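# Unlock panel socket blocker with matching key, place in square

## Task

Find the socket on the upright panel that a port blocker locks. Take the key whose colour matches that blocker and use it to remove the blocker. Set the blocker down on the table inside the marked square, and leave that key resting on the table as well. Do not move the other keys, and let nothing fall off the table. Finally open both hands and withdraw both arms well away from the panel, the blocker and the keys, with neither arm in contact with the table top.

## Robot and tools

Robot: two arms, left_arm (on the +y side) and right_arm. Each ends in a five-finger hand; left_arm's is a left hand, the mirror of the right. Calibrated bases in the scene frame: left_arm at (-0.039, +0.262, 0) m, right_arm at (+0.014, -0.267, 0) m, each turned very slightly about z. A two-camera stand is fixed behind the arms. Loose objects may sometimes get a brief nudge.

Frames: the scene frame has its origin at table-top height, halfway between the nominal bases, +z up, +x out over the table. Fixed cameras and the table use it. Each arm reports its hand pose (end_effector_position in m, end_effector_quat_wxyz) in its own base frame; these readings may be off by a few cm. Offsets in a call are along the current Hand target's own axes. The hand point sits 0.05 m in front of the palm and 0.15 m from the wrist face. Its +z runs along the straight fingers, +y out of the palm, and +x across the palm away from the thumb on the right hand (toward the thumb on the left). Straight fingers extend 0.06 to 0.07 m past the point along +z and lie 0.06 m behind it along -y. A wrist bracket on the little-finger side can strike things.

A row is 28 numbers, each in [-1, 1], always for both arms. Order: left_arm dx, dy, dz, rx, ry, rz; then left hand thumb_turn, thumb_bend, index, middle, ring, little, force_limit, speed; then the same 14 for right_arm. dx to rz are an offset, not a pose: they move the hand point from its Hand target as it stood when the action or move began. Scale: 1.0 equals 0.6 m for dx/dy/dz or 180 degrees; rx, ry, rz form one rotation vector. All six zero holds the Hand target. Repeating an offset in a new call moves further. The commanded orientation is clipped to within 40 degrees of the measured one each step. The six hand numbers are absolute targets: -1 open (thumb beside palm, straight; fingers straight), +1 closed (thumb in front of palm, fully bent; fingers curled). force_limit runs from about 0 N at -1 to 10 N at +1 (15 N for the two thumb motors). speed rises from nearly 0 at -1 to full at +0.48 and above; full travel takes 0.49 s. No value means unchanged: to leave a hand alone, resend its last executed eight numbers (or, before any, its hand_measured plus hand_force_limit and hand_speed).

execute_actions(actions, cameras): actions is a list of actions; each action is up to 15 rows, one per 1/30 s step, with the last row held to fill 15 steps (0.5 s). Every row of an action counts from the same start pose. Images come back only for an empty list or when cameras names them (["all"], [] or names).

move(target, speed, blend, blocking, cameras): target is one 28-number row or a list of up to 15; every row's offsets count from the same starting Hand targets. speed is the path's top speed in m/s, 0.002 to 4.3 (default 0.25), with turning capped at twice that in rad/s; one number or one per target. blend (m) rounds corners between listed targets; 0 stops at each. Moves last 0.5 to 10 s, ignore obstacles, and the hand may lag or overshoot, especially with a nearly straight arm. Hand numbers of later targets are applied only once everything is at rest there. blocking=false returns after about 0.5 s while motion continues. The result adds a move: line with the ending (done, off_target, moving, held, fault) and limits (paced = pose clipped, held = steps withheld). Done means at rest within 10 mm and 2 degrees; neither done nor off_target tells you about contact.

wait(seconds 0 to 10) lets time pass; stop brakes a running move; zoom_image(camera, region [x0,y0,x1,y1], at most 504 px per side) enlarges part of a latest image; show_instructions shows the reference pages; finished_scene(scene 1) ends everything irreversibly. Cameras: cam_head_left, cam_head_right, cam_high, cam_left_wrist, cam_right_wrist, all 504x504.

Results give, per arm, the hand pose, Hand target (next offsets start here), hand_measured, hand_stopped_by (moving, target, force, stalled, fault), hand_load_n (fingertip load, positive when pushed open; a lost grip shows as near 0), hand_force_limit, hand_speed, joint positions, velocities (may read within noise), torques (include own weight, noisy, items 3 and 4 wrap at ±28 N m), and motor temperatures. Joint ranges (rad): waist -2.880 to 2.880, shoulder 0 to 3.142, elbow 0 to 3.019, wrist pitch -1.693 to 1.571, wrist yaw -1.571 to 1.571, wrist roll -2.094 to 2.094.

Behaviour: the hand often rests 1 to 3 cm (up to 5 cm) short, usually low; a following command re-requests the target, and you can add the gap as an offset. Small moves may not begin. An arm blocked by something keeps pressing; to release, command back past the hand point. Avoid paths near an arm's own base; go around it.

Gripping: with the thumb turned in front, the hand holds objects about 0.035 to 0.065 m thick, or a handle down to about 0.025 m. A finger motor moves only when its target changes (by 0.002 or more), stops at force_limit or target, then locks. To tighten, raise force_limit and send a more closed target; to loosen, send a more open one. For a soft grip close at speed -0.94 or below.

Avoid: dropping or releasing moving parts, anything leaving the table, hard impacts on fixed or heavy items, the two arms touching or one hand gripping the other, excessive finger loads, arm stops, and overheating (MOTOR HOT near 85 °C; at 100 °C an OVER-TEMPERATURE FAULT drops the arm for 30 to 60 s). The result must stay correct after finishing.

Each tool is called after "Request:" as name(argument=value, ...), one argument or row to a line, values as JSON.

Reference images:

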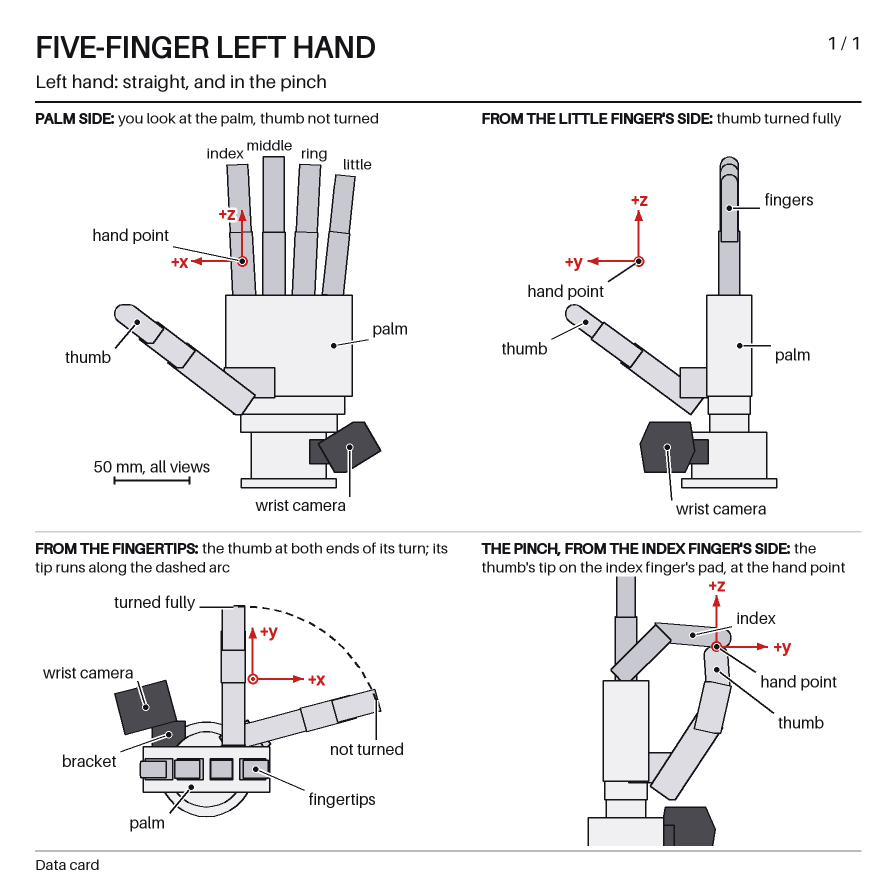

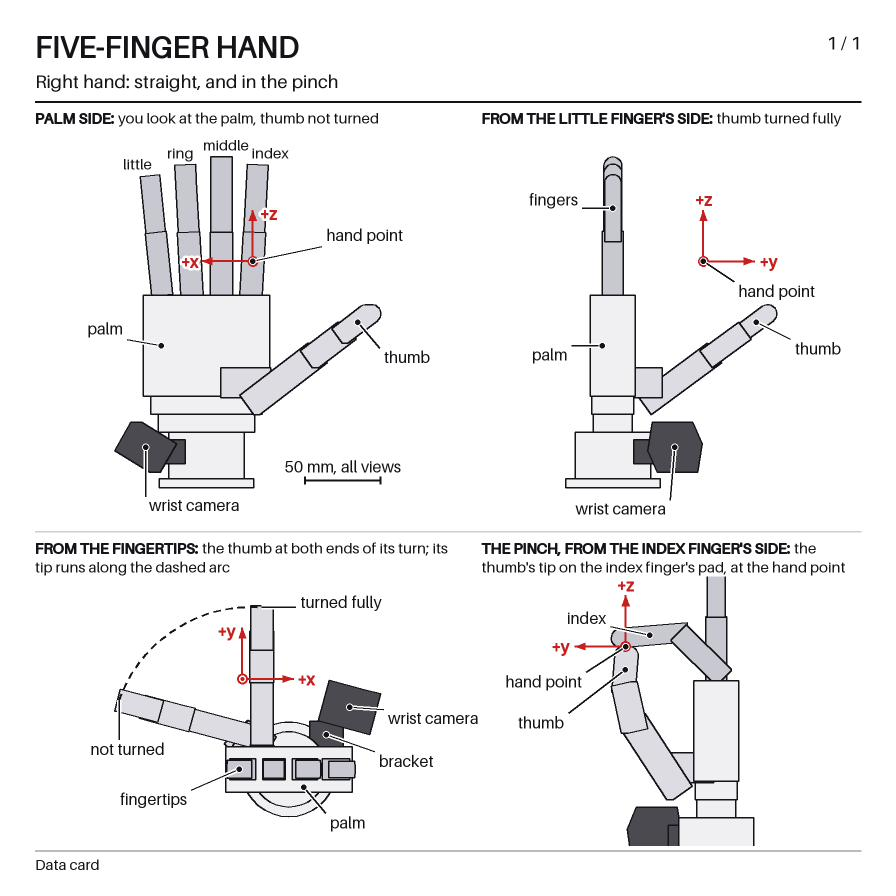

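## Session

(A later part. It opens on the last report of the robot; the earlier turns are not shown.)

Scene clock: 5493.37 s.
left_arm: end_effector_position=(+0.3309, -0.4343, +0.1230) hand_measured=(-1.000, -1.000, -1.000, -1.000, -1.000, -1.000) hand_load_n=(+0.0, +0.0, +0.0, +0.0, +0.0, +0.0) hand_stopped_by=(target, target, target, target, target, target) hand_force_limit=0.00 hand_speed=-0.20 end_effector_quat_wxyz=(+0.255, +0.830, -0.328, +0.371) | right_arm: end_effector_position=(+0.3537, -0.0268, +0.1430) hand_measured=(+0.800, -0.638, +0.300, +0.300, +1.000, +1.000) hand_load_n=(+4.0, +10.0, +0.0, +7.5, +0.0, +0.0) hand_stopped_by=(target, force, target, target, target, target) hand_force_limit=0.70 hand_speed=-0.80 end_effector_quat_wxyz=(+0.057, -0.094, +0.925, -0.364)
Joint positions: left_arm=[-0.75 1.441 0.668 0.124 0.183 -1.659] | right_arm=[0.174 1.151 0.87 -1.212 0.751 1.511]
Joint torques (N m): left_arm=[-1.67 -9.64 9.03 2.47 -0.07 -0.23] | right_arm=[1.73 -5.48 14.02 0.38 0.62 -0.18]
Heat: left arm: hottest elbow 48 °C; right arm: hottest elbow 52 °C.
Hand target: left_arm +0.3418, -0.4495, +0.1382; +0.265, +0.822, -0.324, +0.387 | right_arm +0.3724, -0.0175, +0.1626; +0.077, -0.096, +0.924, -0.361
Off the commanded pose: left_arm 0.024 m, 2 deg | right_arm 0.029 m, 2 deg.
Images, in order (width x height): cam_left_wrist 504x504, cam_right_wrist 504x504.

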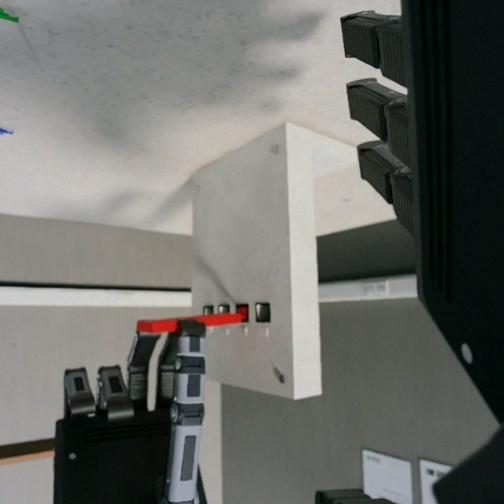

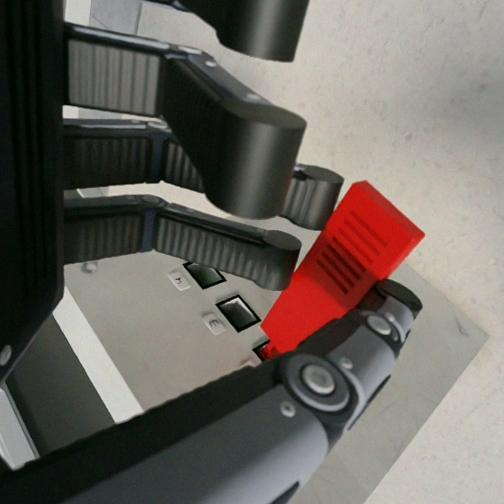

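Request:
zoom_image(
  camera="cam_right_wrist",
  region=[262, 342, 276, 356],
)

Scaled by 36.000 from the camera's 504x504 image, which has a finer 720x720 frame.

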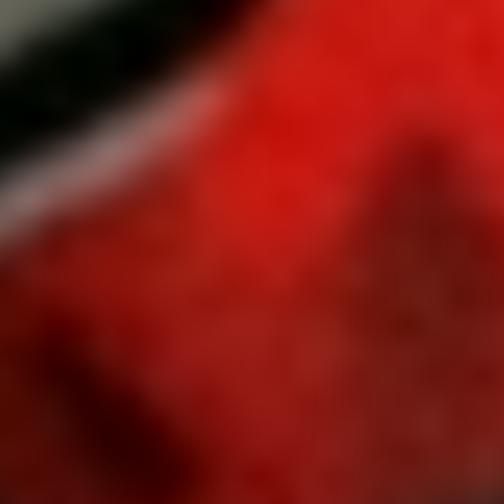

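Request:
zoom_image(
  camera="cam_left_wrist",
  region=[236, 304, 252, 320],
)

Request:
zoom_image(
  camera="cam_left_wrist",
  region=[236, 308, 250, 322],
)

Scaled by 31.500 from the camera's 504x504 image, which has a finer 720x720 frame.

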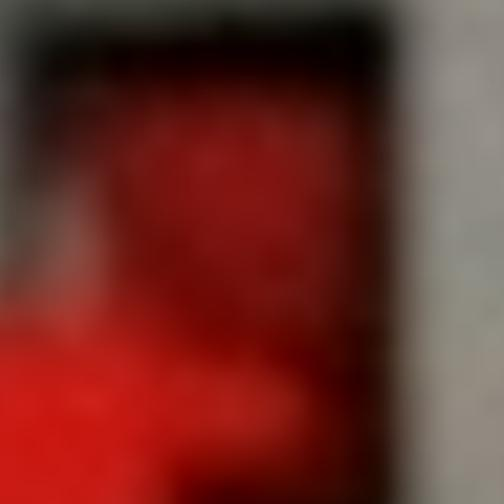

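Scaled by 36.000 from the camera's 504x504 image, which has a finer 720x720 frame.

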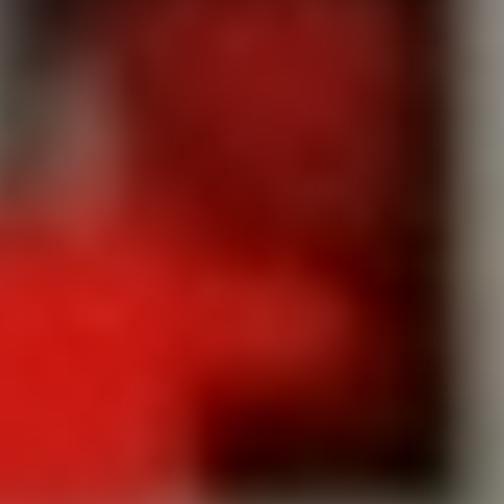

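Request:
execute_actions(
  actions=[
    [[0,0,0,0,0,0,-1,-1,-1,-1,-1,-1,0,-0.2,0.003436,0.000714,-0.00044,-0.000744,0.0023,-0.002073,0.8,-0.4,0.3,0.3,1,1,0.7,-0.8]],
  ],
  cameras=["cam_right_wrist","cam_left_wrist"],
)

Request:
zoom_image(
  camera="cam_right_wrist",
  region=[255, 330, 285, 360],
)

Request:
zoom_image(
  camera="cam_left_wrist",
  region=[228, 302, 252, 326],
)

Scene clock: 5635.40 s.
left_arm: end_effector_position=(+0.3309, -0.4343, +0.1230) hand_measured=(-1.000, -1.000, -1.000, -1.000, -1.000, -1.000) hand_load_n=(+0.0, +0.0, +0.0, +0.0, +0.0, +0.0) hand_stopped_by=(target, target, target, target, target, target) hand_force_limit=0.00 hand_speed=-0.20 end_effector_quat_wxyz=(+0.255, +0.830, -0.328, +0.371) | right_arm: end_effector_position=(+0.3529, -0.0266, +0.1443) hand_measured=(+0.800, -0.638, +0.300, +0.300, +1.000, +1.000) hand_load_n=(+4.5, +10.0, +0.0, +8.0, +0.0, +0.0) hand_stopped_by=(target, force, target, target, target, target) hand_force_limit=0.70 hand_speed=-0.80 end_effector_quat_wxyz=(+0.054, -0.096, +0.925, -0.363)
Joint positions: left_arm=[-0.75 1.441 0.668 0.124 0.183 -1.659] | right_arm=[0.174 1.152 0.876 -1.223 0.749 1.511]
Joint torques (N m): left_arm=[-1.67 -9.64 9.02 2.52 -0.08 -0.23] | right_arm=[0.79 -5.13 13.76 0.23 0.61 -0.12]
Heat: left arm: hottest elbow 48 °C; right arm: hottest elbow 52 °C.
Hand target: left_arm +0.3418, -0.4495, +0.1382; +0.265, +0.822, -0.324, +0.387 | right_arm +0.3703, -0.0175, +0.1623; +0.072, -0.098, +0.925, -0.361
Off the commanded pose: left_arm 0.024 m, 2 deg | right_arm 0.027 m, 2 deg.
Images, in order (width x height): cam_left_wrist 504x504, cam_right_wrist 504x504.

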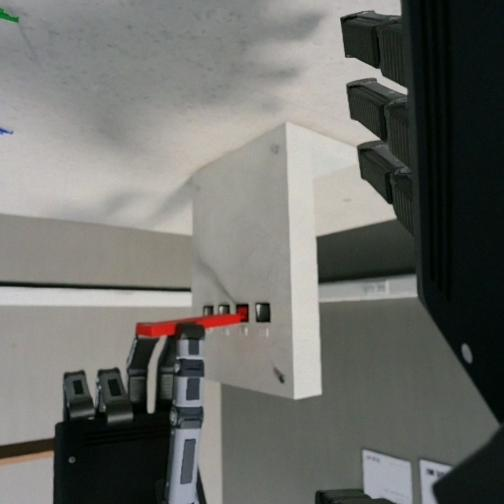

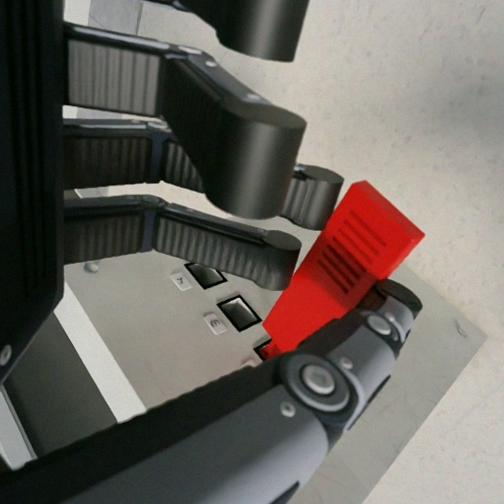

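Scaled by 16.800 from the camera's 504x504 image, which has a finer 720x720 frame.

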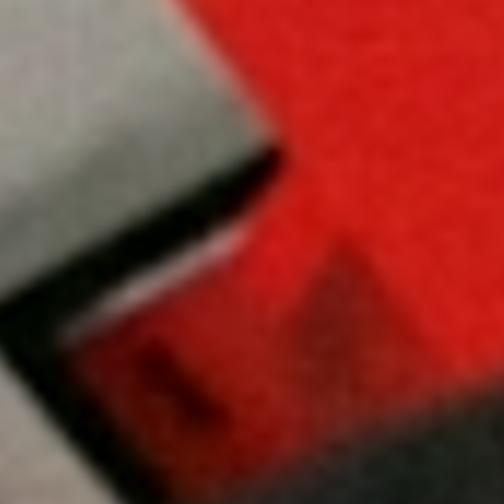

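Scaled by 21.000 from the camera's 504x504 image, which has a finer 720x720 frame.

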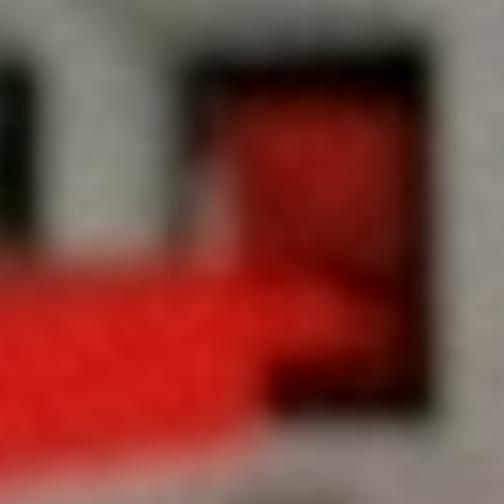

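Request:
execute_actions(
  actions=[
    [[0,0,0,0,0,0,-1,-1,-1,-1,-1,-1,0,-0.2,0.004332,0.002345,0.00105,-0.000963,0.003686,-0.003353,0.8,-0.4,0.3,0.3,1,1,0.7,-0.8]],
  ],
  cameras=["cam_right_wrist","cam_left_wrist"],
)

Request:
zoom_image(
  camera="cam_right_wrist",
  region=[250, 330, 280, 360],
)

Request:
zoom_image(
  camera="cam_left_wrist",
  region=[228, 302, 252, 326],
)

Scene clock: 5644.33 s.
left_arm: end_effector_position=(+0.3309, -0.4343, +0.1230) hand_measured=(-1.000, -1.000, -1.000, -1.000, -1.000, -1.000) hand_load_n=(+0.0, +0.0, +0.0, +0.0, +0.0, +0.0) hand_stopped_by=(target, target, target, target, target, target) hand_force_limit=0.00 hand_speed=-0.20 end_effector_quat_wxyz=(+0.255, +0.830, -0.328, +0.371) | right_arm: end_effector_position=(+0.3495, -0.0267, +0.1419) hand_measured=(+0.800, -0.638, +0.300, +0.300, +1.000, +1.000) hand_load_n=(+4.0, +10.0, +0.0, +8.0, +0.0, +0.0) hand_stopped_by=(target, force, target, target, target, target) hand_force_limit=0.70 hand_speed=-0.80 end_effector_quat_wxyz=(+0.046, -0.099, +0.926, -0.363)
Joint positions: left_arm=[-0.75 1.441 0.668 0.124 0.183 -1.659] | right_arm=[0.174 1.157 0.876 -1.237 0.746 1.511]
Joint torques (N m): left_arm=[-1.67 -9.64 9.05 2.51 -0.07 -0.23] | right_arm=[1.9 -5.54 14.02 0.47 0.59 -0.12]
Heat: left arm: hottest elbow 48 °C; right arm: hottest elbow 52 °C.
Hand target: left_arm +0.3418, -0.4495, +0.1382; +0.265, +0.822, -0.324, +0.387 | right_arm +0.3677, -0.0175, +0.1608; +0.065, -0.101, +0.925, -0.360
Off the commanded pose: left_arm 0.024 m, 2 deg | right_arm 0.028 m, 2 deg.
Images, in order (width x height): cam_left_wrist 504x504, cam_right_wrist 504x504.

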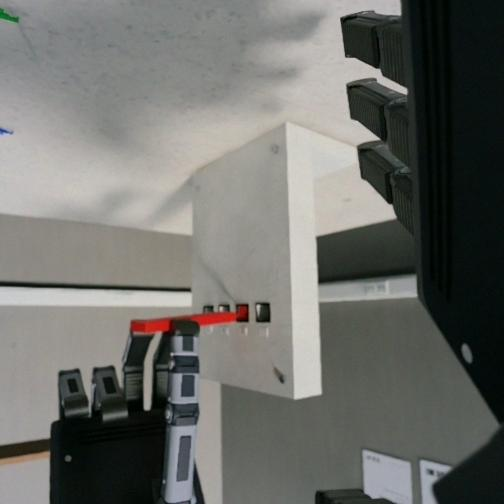

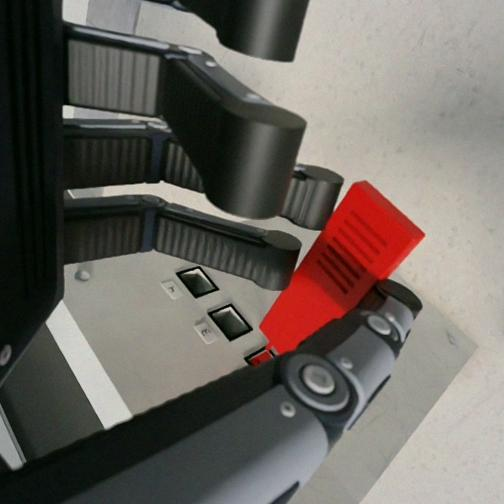

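Scaled by 16.800 from the camera's 504x504 image, which has a finer 720x720 frame.

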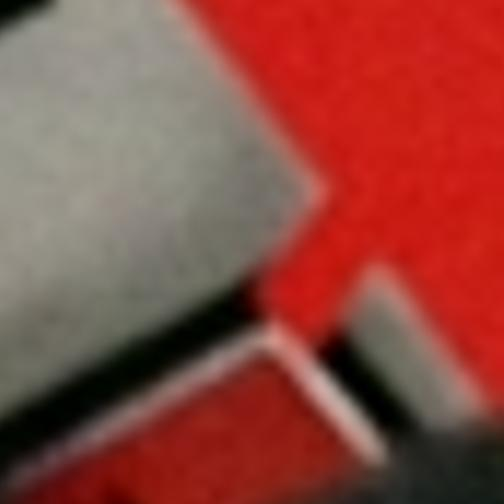

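Scaled by 21.000 from the camera's 504x504 image, which has a finer 720x720 frame.

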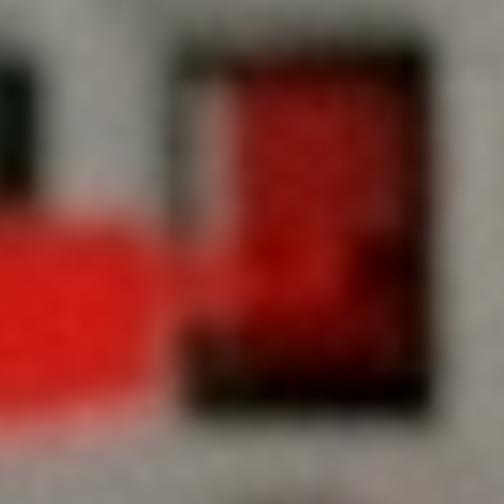

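Request:
zoom_image(
  camera="cam_right_wrist",
  region=[243, 338, 283, 378],
)

Request:
zoom_image(
  camera="cam_left_wrist",
  region=[234, 304, 252, 322],
)

Scaled by 12.600 from the camera's 504x504 image, which has a finer 720x720 frame.

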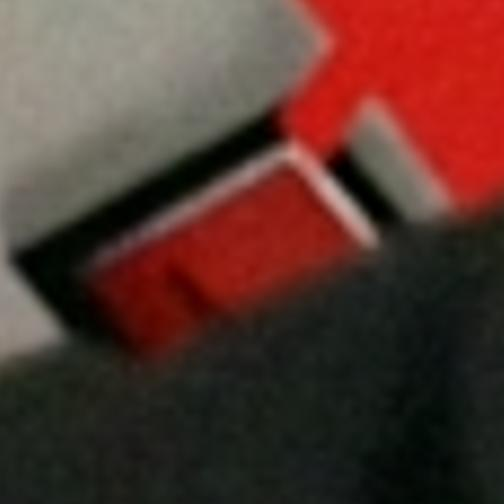

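Scaled by 28.000 from the camera's 504x504 image, which has a finer 720x720 frame.

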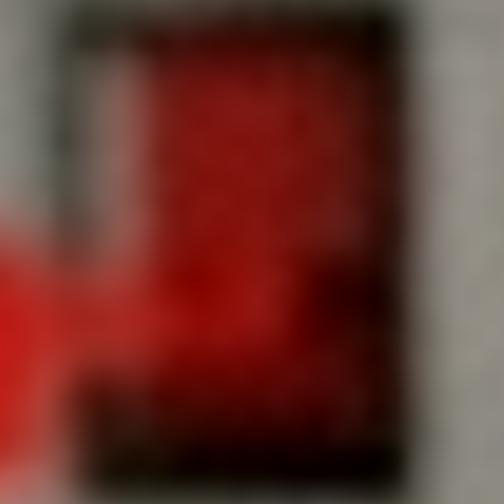

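Request:
zoom_image(
  camera="cam_left_wrist",
  region=[120, 290, 250, 350],
)

Request:
zoom_image(
  camera="cam_left_wrist",
  region=[125, 305, 165, 345],
)

Request:
zoom_image(
  camera="cam_right_wrist",
  region=[250, 170, 430, 350],
)

Scaled by 3.877 from the camera's 504x504 image, which has a finer 720x720 frame.

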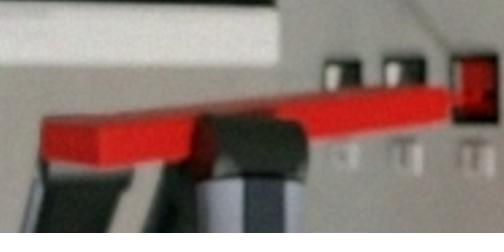

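Scaled by 12.600 from the camera's 504x504 image, which has a finer 720x720 frame.

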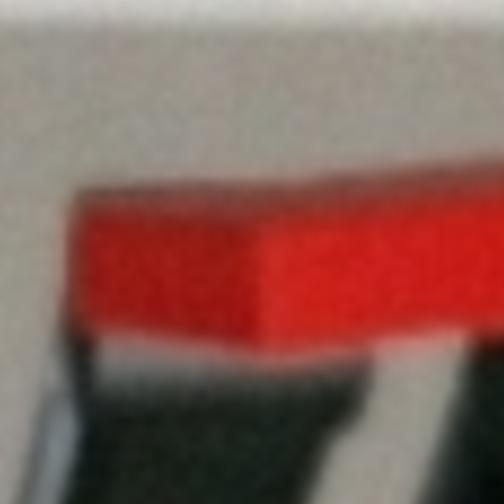

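Scaled by 2.800 from the camera's 504x504 image, which has a finer 720x720 frame.

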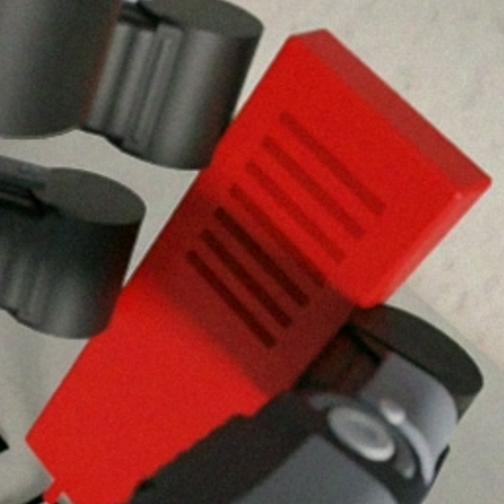

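Request:
zoom_image(
  camera="cam_left_wrist",
  region=[180, 110, 330, 260],
)

Request:
zoom_image(
  camera="cam_left_wrist",
  region=[180, 270, 330, 420],
)

Scaled by 3.360 from the camera's 504x504 image, which has a finer 720x720 frame.

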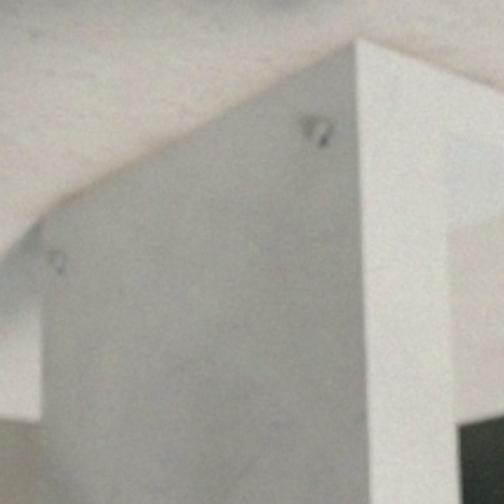

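Scaled by 3.360 from the camera's 504x504 image, which has a finer 720x720 frame.

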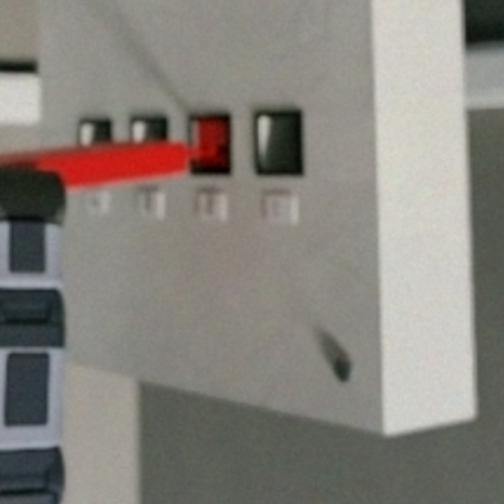

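Request:
execute_actions(
  actions=[
    [[0,0,0,0,0,0,-1,-1,-1,-1,-1,-1,0,-0.2,0.004123,0.000857,-0.000528,-0.000893,0.00276,-0.002488,0.8,-0.4,0.3,0.3,1,1,0.7,-0.8]],
  ],
  cameras=["cam_right_wrist","cam_left_wrist"],
)

Request:
zoom_image(
  camera="cam_right_wrist",
  region=[240, 330, 280, 370],
)

Request:
zoom_image(
  camera="cam_left_wrist",
  region=[230, 302, 252, 324],
)

Scene clock: 5708.93 s.
left_arm: end_effector_position=(+0.3309, -0.4343, +0.1230) hand_measured=(-1.000, -1.000, -1.000, -1.000, -1.000, -1.000) hand_load_n=(+0.0, +0.0, +0.0, +0.0, +0.0, +0.0) hand_stopped_by=(target, target, target, target, target, target) hand_force_limit=0.00 hand_speed=-0.20 end_effector_quat_wxyz=(+0.255, +0.830, -0.328, +0.371) | right_arm: end_effector_position=(+0.3478, -0.0266, +0.1430) hand_measured=(+0.800, -0.638, +0.300, +0.300, +1.000, +1.000) hand_load_n=(+4.5, +10.0, +0.5, +8.0, +0.0, +0.0) hand_stopped_by=(target, force, target, target, target, target) hand_force_limit=0.70 hand_speed=-0.80 end_effector_quat_wxyz=(+0.041, -0.101, +0.926, -0.362)
Joint positions: left_arm=[-0.75 1.441 0.668 0.124 0.183 -1.659] | right_arm=[0.174 1.158 0.881 -1.25 0.744 1.511]
Joint torques (N m): left_arm=[-1.55 -9.64 9.06 2.48 -0.07 -0.23] | right_arm=[2.26 -5.3 13.75 0.17 0.64 -0.11]
Heat: left arm: hottest elbow 48 °C; right arm: hottest elbow 51 °C.
Hand target: left_arm +0.3418, -0.4495, +0.1382; +0.265, +0.822, -0.324, +0.387 | right_arm +0.3652, -0.0176, +0.1606; +0.059, -0.103, +0.926, -0.360
Off the commanded pose: left_arm 0.024 m, 2 deg | right_arm 0.026 m, 2 deg.
Images, in order (width x height): cam_left_wrist 504x504, cam_right_wrist 504x504.

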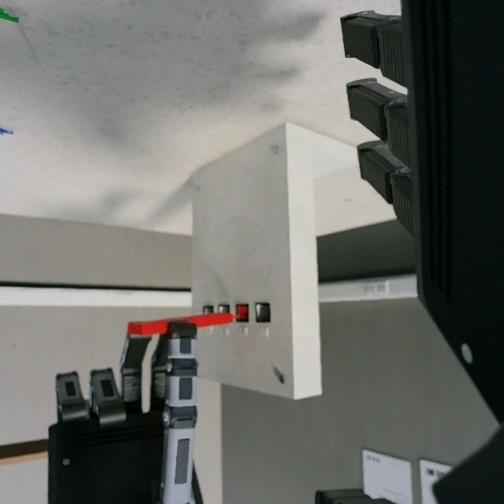

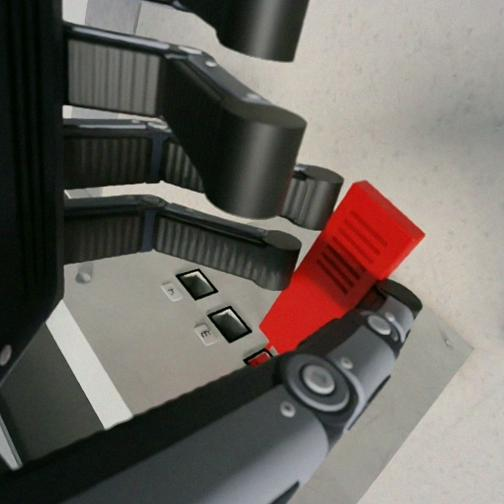

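Scaled by 12.600 from the camera's 504x504 image, which has a finer 720x720 frame.

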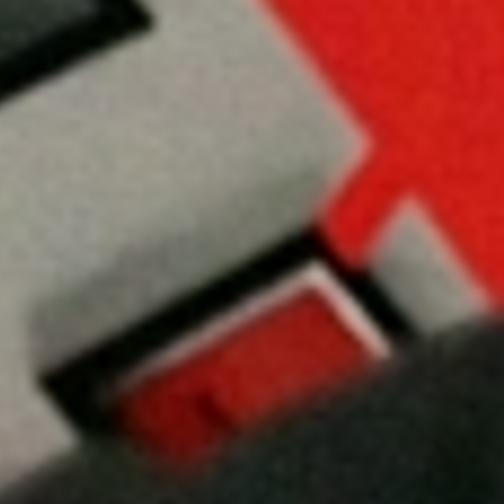

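Scaled by 22.909 from the camera's 504x504 image, which has a finer 720x720 frame.

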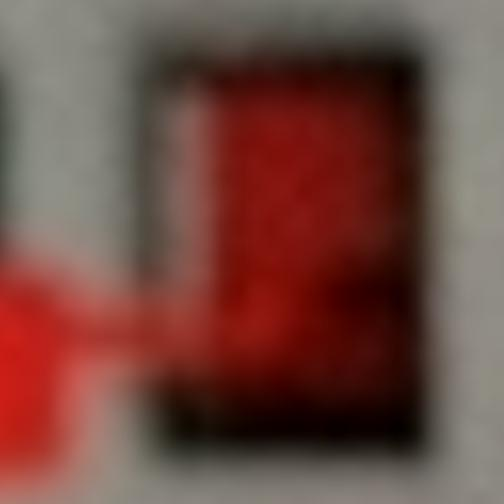

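Request:
move(
  target=[0,0,0,0,0,0,-1,-1,-1,-1,-1,-1,0,-0.2,0.006717,0.005288,0.00344,0.022186,-0.018254,0.015833,0.8,-0.4,0.3,0.3,1,1,0.7,-0.8],
  speed=0.05,
  cameras=["cam_right_wrist","cam_left_wrist"],
)

Request:
zoom_image(
  camera="cam_left_wrist",
  region=[120, 290, 250, 350],
)

Scene clock: 5725.27 s.
left_arm: end_effector_position=(+0.3309, -0.4343, +0.1230) hand_measured=(-1.000, -1.000, -1.000, -1.000, -1.000, -1.000) hand_load_n=(+0.0, +0.0, +0.0, +0.0, +0.0, +0.0) hand_stopped_by=(target, target, target, target, target, target) hand_force_limit=0.00 hand_speed=-0.20 end_effector_quat_wxyz=(+0.255, +0.830, -0.328, +0.371) | right_arm: end_effector_position=(+0.3525, -0.0241, +0.1477) hand_measured=(+0.800, -0.638, +0.300, +0.300, +1.000, +1.000) hand_load_n=(+3.0, +10.0, +0.0, +7.5, +0.5, +0.0) hand_stopped_by=(target, force, target, target, target, target) hand_force_limit=0.70 hand_speed=-0.80 end_effector_quat_wxyz=(+0.071, -0.101, +0.913, -0.389)
Joint positions: left_arm=[-0.75 1.441 0.668 0.124 0.183 -1.659] | right_arm=[0.215 1.135 0.855 -1.21 0.809 1.531]
Joint torques (N m): left_arm=[-1.73 -9.76 9.06 2.5 -0.07 -0.23] | right_arm=[1.67 -6.89 9.95 1.36 0.88 0.15]
Heat: left arm: hottest elbow 48 °C; right arm: hottest elbow 53 °C.
Hand target: left_arm +0.3418, -0.4495, +0.1382; +0.265, +0.822, -0.324, +0.387 | right_arm +0.3612, -0.0175, +0.1567; +0.098, -0.088, +0.913, -0.387
Off the commanded pose: left_arm 0.024 m, 2 deg | right_arm 0.014 m, 3 deg.
move: off_target (left_arm, right_arm)
Images, in order (width x height): cam_left_wrist 504x504, cam_right_wrist 504x504.

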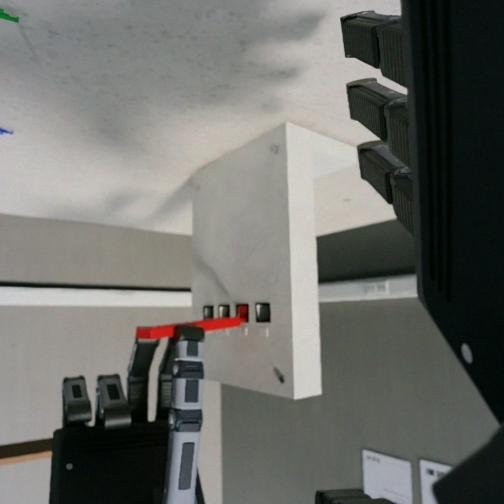

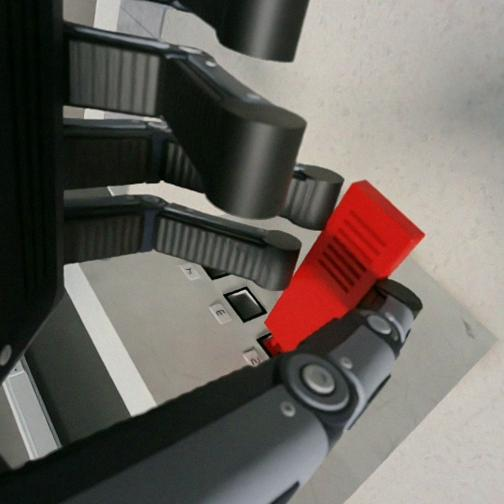

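Scaled by 3.877 from the camera's 504x504 image, which has a finer 720x720 frame.

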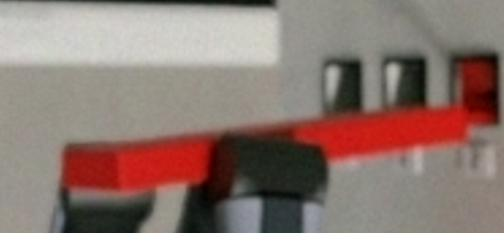

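Request:
zoom_image(
  camera="cam_right_wrist",
  region=[245, 320, 285, 360],
)

Request:
zoom_image(
  camera="cam_left_wrist",
  region=[228, 300, 256, 328],
)

Scaled by 12.600 from the camera's 504x504 image, which has a finer 720x720 frame.

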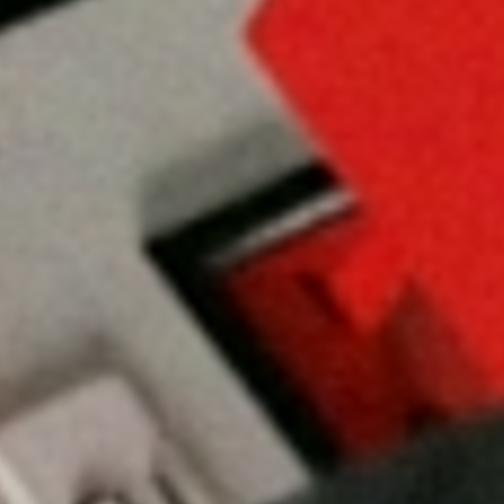

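Scaled by 18.000 from the camera's 504x504 image, which has a finer 720x720 frame.

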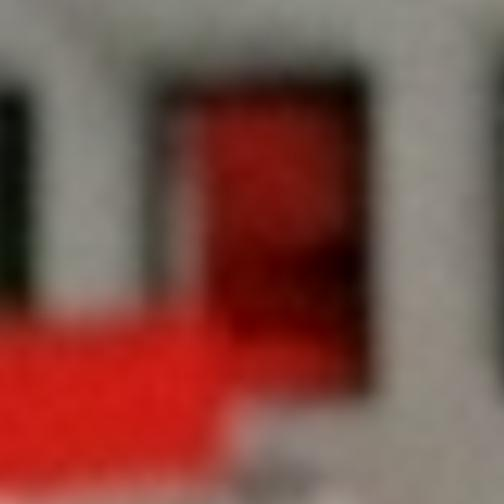

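Request:
execute_actions(
  actions=[
    [[0,0,0,0,0,0,-1,-1,-1,-1,-1,-1,0,-0.2,0.009046,0.00551,0.00737,0.000178,0.004812,-0.005085,0.8,-0.4,0.3,0.3,1,1,0.7,-0.8],[0,0,0,0,0,0,-1,-1,-1,-1,-1,-1,0,-0.2,0.018091,0.01102,0.01474,-0.00035,0.0048,-0.0050,0.8,-0.4,0.3,0.3,1,1,0.7,-0.8]],
  ],
  cameras=[],
)

Scene clock: 5745.40 s.
left_arm: end_effector_position=(+0.3309, -0.4343, +0.1230) hand_measured=(-1.000, -1.000, -1.000, -1.000, -1.000, -1.000) hand_load_n=(+0.0, +0.0, +0.0, +0.0, +0.0, +0.0) hand_stopped_by=(target, target, target, target, target, target) hand_force_limit=0.00 hand_speed=-0.20 end_effector_quat_wxyz=(+0.255, +0.830, -0.328, +0.371) | right_arm: end_effector_position=(+0.3490, -0.0250, +0.1387) hand_measured=(+0.800, -0.638, +0.300, +0.300, +1.000, +1.000) hand_load_n=(+4.0, +10.0, +0.0, +7.5, +0.0, +0.0) hand_stopped_by=(target, force, target, target, target, target) hand_force_limit=0.70 hand_speed=-0.80 end_effector_quat_wxyz=(+0.072, -0.099, +0.913, -0.389)
Joint positions: left_arm=[-0.75 1.441 0.668 0.124 0.183 -1.659] | right_arm=[0.215 1.131 0.827 -1.186 0.81 1.536]
Joint torques (N m): left_arm=[-1.61 -9.58 9.03 2.5 -0.08 -0.24] | right_arm=[1.44 -6.01 9.21 1.33 0.77 0.11]
Heat: left arm: hottest elbow 48 °C; right arm: hottest elbow 50 °C.
Hand target: left_arm +0.3418, -0.4495, +0.1382; +0.265, +0.822, -0.324, +0.387 | right_arm +0.3524, -0.0217, +0.1447; +0.088, -0.093, +0.913, -0.388
Off the commanded pose: left_arm 0.024 m, 2 deg | right_arm 0.008 m, 2 deg.
No camera images: "cameras" was empty.

Request:
wait(
  seconds=0.1,
  cameras=["cam_right_wrist","cam_left_wrist"],
)

Request:
zoom_image(
  camera="cam_left_wrist",
  region=[120, 290, 250, 350],
)

Request:
zoom_image(
  camera="cam_right_wrist",
  region=[240, 320, 290, 370],
)

Scene clock: 5749.37 s.
left_arm: end_effector_position=(+0.3309, -0.4343, +0.1230) hand_measured=(-1.000, -1.000, -1.000, -1.000, -1.000, -1.000) hand_load_n=(+0.0, +0.0, +0.0, +0.0, +0.0, +0.0) hand_stopped_by=(target, target, target, target, target, target) hand_force_limit=0.00 hand_speed=-0.20 end_effector_quat_wxyz=(+0.255, +0.830, -0.328, +0.371) | right_arm: end_effector_position=(+0.3490, -0.0250, +0.1387) hand_measured=(+0.800, -0.638, +0.300, +0.300, +1.000, +1.000) hand_load_n=(+4.5, +10.0, +0.0, +7.5, +0.0, +0.0) hand_stopped_by=(target, force, target, target, target, target) hand_force_limit=0.70 hand_speed=-0.80 end_effector_quat_wxyz=(+0.072, -0.099, +0.913, -0.389)
Joint positions: left_arm=[-0.75 1.441 0.668 0.124 0.183 -1.659] | right_arm=[0.215 1.131 0.827 -1.186 0.81 1.536]
Joint torques (N m): left_arm=[-1.67 -9.64 9.03 2.5 -0.08 -0.23] | right_arm=[1.08 -6.83 8.92 1.13 0.76 0.04]
Heat: left arm: hottest elbow 48 °C; right arm: hottest elbow 50 °C.
Hand target: left_arm +0.3418, -0.4495, +0.1382; +0.265, +0.822, -0.324, +0.387 | right_arm +0.3524, -0.0217, +0.1447; +0.088, -0.093, +0.913, -0.388
Off the commanded pose: left_arm 0.024 m, 2 deg | right_arm 0.008 m, 2 deg.
wait: 0.10 s; at rest from the start
Images, in order (width x height): cam_left_wrist 504x504, cam_right_wrist 504x504.

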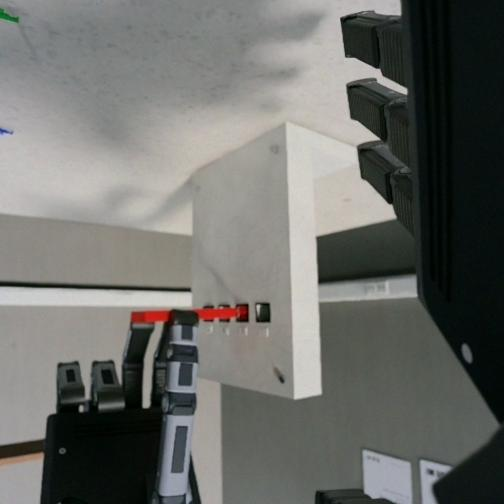

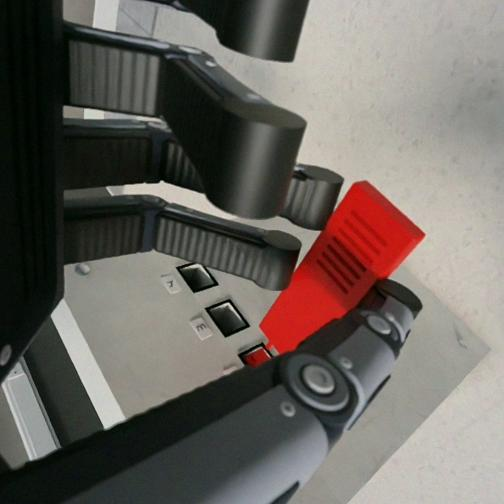

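Scaled by 3.877 from the camera's 504x504 image, which has a finer 720x720 frame.

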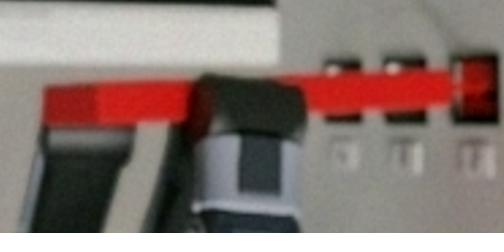

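Scaled by 10.080 from the camera's 504x504 image, which has a finer 720x720 frame.

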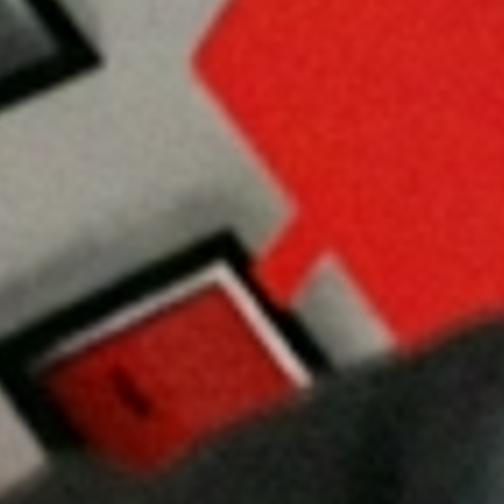

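Request:
zoom_image(
  camera="cam_left_wrist",
  region=[125, 300, 165, 340],
)

Request:
zoom_image(
  camera="cam_left_wrist",
  region=[228, 298, 256, 326],
)

Request:
zoom_image(
  camera="cam_right_wrist",
  region=[250, 170, 430, 350],
)

Scaled by 12.600 from the camera's 504x504 image, which has a finer 720x720 frame.

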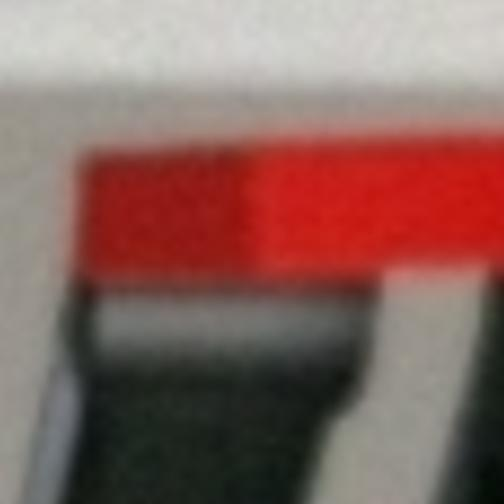

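Scaled by 18.000 from the camera's 504x504 image, which has a finer 720x720 frame.

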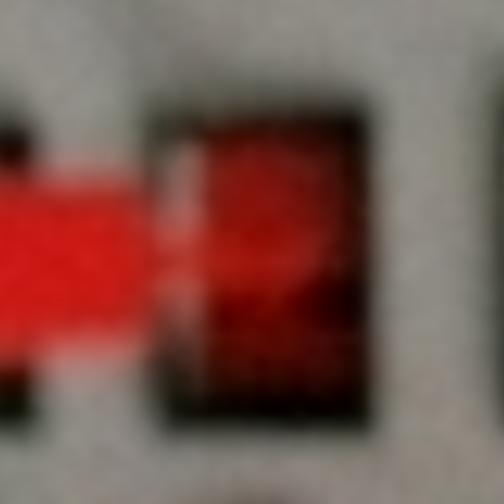

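Scaled by 2.800 from the camera's 504x504 image, which has a finer 720x720 frame.

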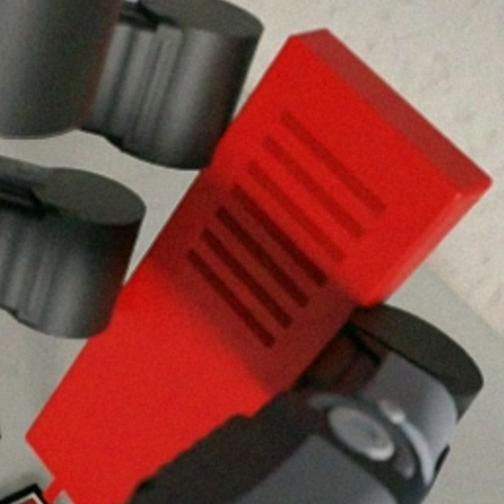

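Request:
move(
  target=[0,0,0,0,0,0,-1,-1,-1,-1,-1,-1,0,-0.2,0.010883,-0.015773,0.011928,0.001042,0.006631,0.009149,0.8,-0.4,0.3,0.3,1,1,0.7,-0.8],
  speed=0.05,
  cameras=["cam_right_wrist","cam_left_wrist"],
)

Request:
zoom_image(
  camera="cam_left_wrist",
  region=[226, 298, 254, 326],
)

Request:
zoom_image(
  camera="cam_right_wrist",
  region=[235, 325, 285, 375],
)

Scene clock: 5791.60 s.
left_arm: end_effector_position=(+0.3309, -0.4343, +0.1230) hand_measured=(-1.000, -1.000, -1.000, -1.000, -1.000, -1.000) hand_load_n=(+0.0, -0.5, +0.0, +0.0, +0.0, +0.0) hand_stopped_by=(target, target, target, target, target, target) hand_force_limit=0.00 hand_speed=-0.20 end_effector_quat_wxyz=(+0.255, +0.830, -0.328, +0.371) | right_arm: end_effector_position=(+0.3462, -0.0291, +0.1403) hand_measured=(+0.800, -0.638, +0.300, +0.300, +1.000, +1.000) hand_load_n=(+4.0, +10.5, +0.0, +8.0, +0.5, +0.0) hand_stopped_by=(target, force, target, target, target, target) hand_force_limit=0.70 hand_speed=-0.80 end_effector_quat_wxyz=(+0.074, -0.092, +0.914, -0.389)
Joint positions: left_arm=[-0.75 1.441 0.668 0.124 0.183 -1.659] | right_arm=[0.205 1.117 0.82 -1.186 0.81 1.537]
Joint torques (N m): left_arm=[-1.55 -9.64 9.06 2.5 -0.07 -0.23] | right_arm=[-1.2 -6.71 9.37 1.1 0.85 0.1]
Heat: left arm: hottest elbow 48 °C; right arm: hottest elbow 46 °C.
Hand target: left_arm +0.3418, -0.4495, +0.1382; +0.265, +0.822, -0.324, +0.387 | right_arm +0.3486, -0.0346, +0.1461; +0.084, -0.075, +0.914, -0.389
Off the commanded pose: left_arm 0.024 m, 2 deg | right_arm 0.008 m, 2 deg.
move: off_target (left_arm)
Images, in order (width x height): cam_left_wrist 504x504, cam_right_wrist 504x504.

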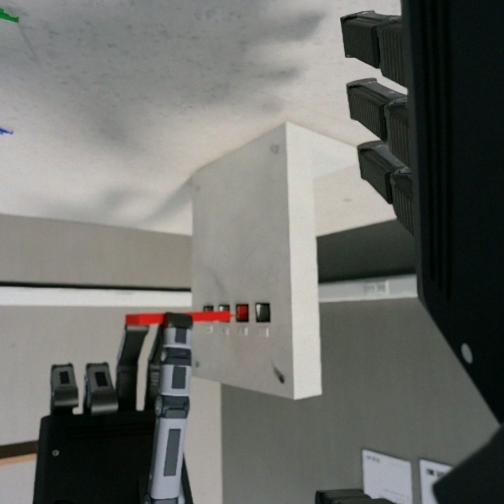

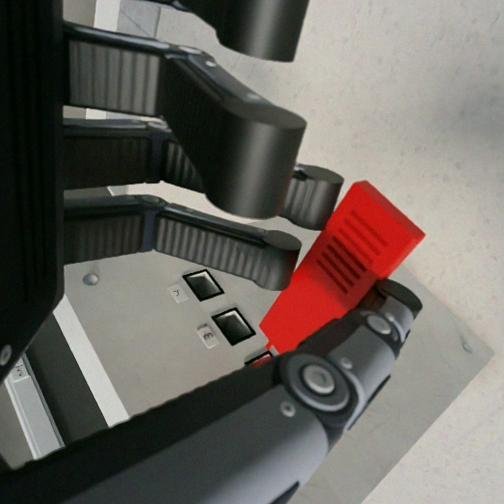

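Scaled by 18.000 from the camera's 504x504 image, which has a finer 720x720 frame.

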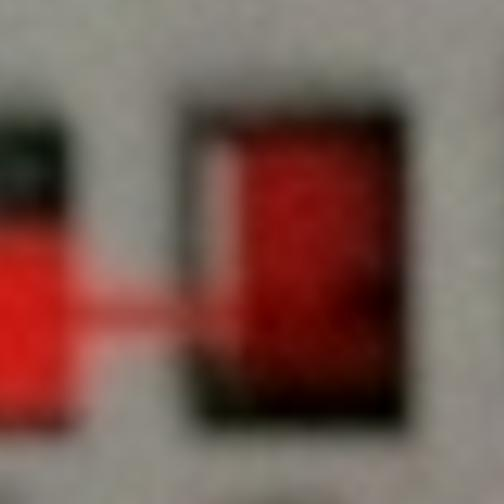

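Scaled by 10.080 from the camera's 504x504 image, which has a finer 720x720 frame.

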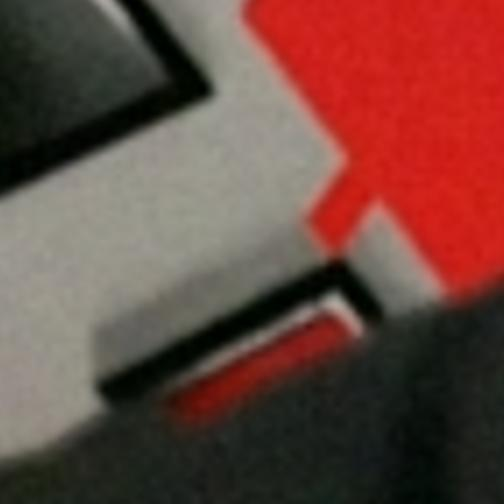

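Request:
move(
  target=[0,0,0,0,0,0,-1,-1,-1,-1,-1,-1,0,-0.2,-0.042775,-0.000545,-0.022737,-0.000879,-0.015725,0.003284,0.8,-0.4,0.3,0.3,1,1,0.7,-0.8],
  speed=0.04,
  cameras=["cam_right_wrist","cam_left_wrist"],
)

Request:
zoom_image(
  camera="cam_left_wrist",
  region=[226, 298, 254, 326],
)

Request:
zoom_image(
  camera="cam_right_wrist",
  region=[235, 325, 285, 375],
)

Scene clock: 5819.80 s.
left_arm: end_effector_position=(+0.3309, -0.4343, +0.1230) hand_measured=(-1.000, -1.000, -1.000, -1.000, -1.000, -1.000) hand_load_n=(+0.0, +0.0, +0.0, +0.0, +0.0, +0.0) hand_stopped_by=(target, target, target, target, target, target) hand_force_limit=0.00 hand_speed=-0.20 end_effector_quat_wxyz=(+0.255, +0.830, -0.328, +0.371) | right_arm: end_effector_position=(+0.3510, -0.0281, +0.1414) hand_measured=(+0.800, -0.638, +0.300, +0.300, +1.000, +1.000) hand_load_n=(+4.0, +10.0, +0.0, +7.5, +0.0, +0.0) hand_stopped_by=(target, force, target, target, target, target) hand_force_limit=0.70 hand_speed=-0.80 end_effector_quat_wxyz=(+0.083, -0.088, +0.914, -0.388)
Joint positions: left_arm=[-0.75 1.441 0.668 0.124 0.183 -1.659] | right_arm=[0.205 1.117 0.82 -1.166 0.81 1.537]
Joint torques (N m): left_arm=[-1.61 -9.58 9.03 2.52 -0.08 -0.23] | right_arm=[0.09 -4.95 12.88 1.43 0.79 0.03]
Heat: left arm: hottest elbow 48 °C; right arm: hottest elbow 45 °C.
Hand target: left_arm +0.3418, -0.4495, +0.1382; +0.265, +0.822, -0.324, +0.387 | right_arm +0.3707, -0.0201, +0.1581; +0.109, -0.080, +0.913, -0.385
Off the commanded pose: left_arm 0.024 m, 2 deg | right_arm 0.027 m, 3 deg.
move: off_target (left_arm, right_arm)
Images, in order (width x height): cam_left_wrist 504x504, cam_right_wrist 504x504.

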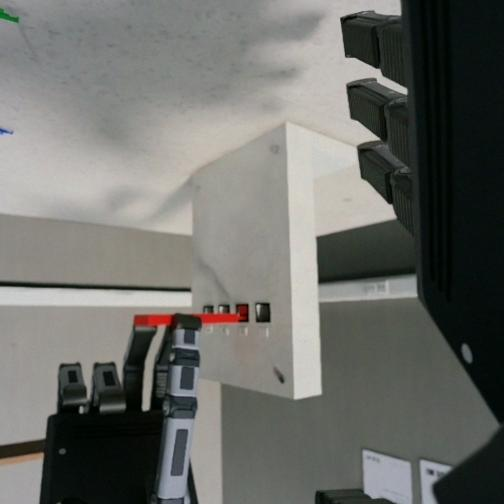

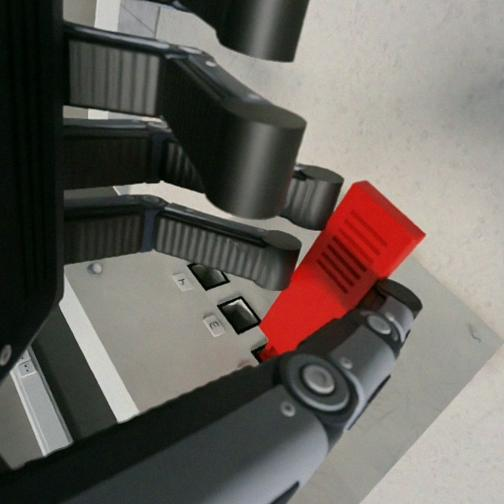

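Scaled by 18.000 from the camera's 504x504 image, which has a finer 720x720 frame.

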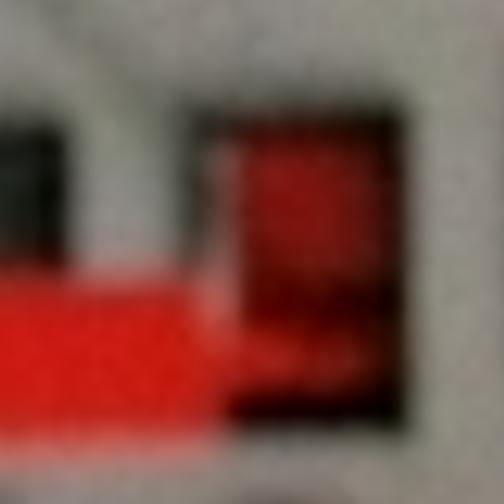

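Scaled by 10.080 from the camera's 504x504 image, which has a finer 720x720 frame.

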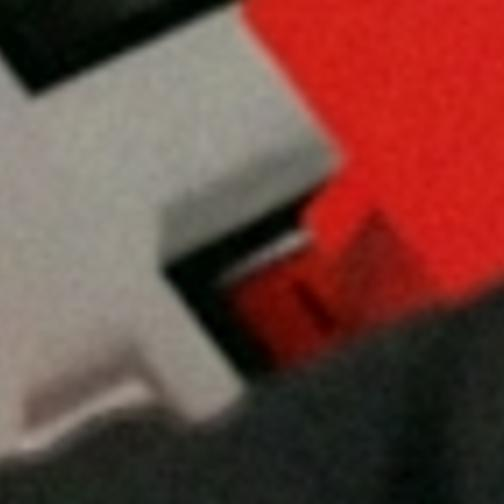

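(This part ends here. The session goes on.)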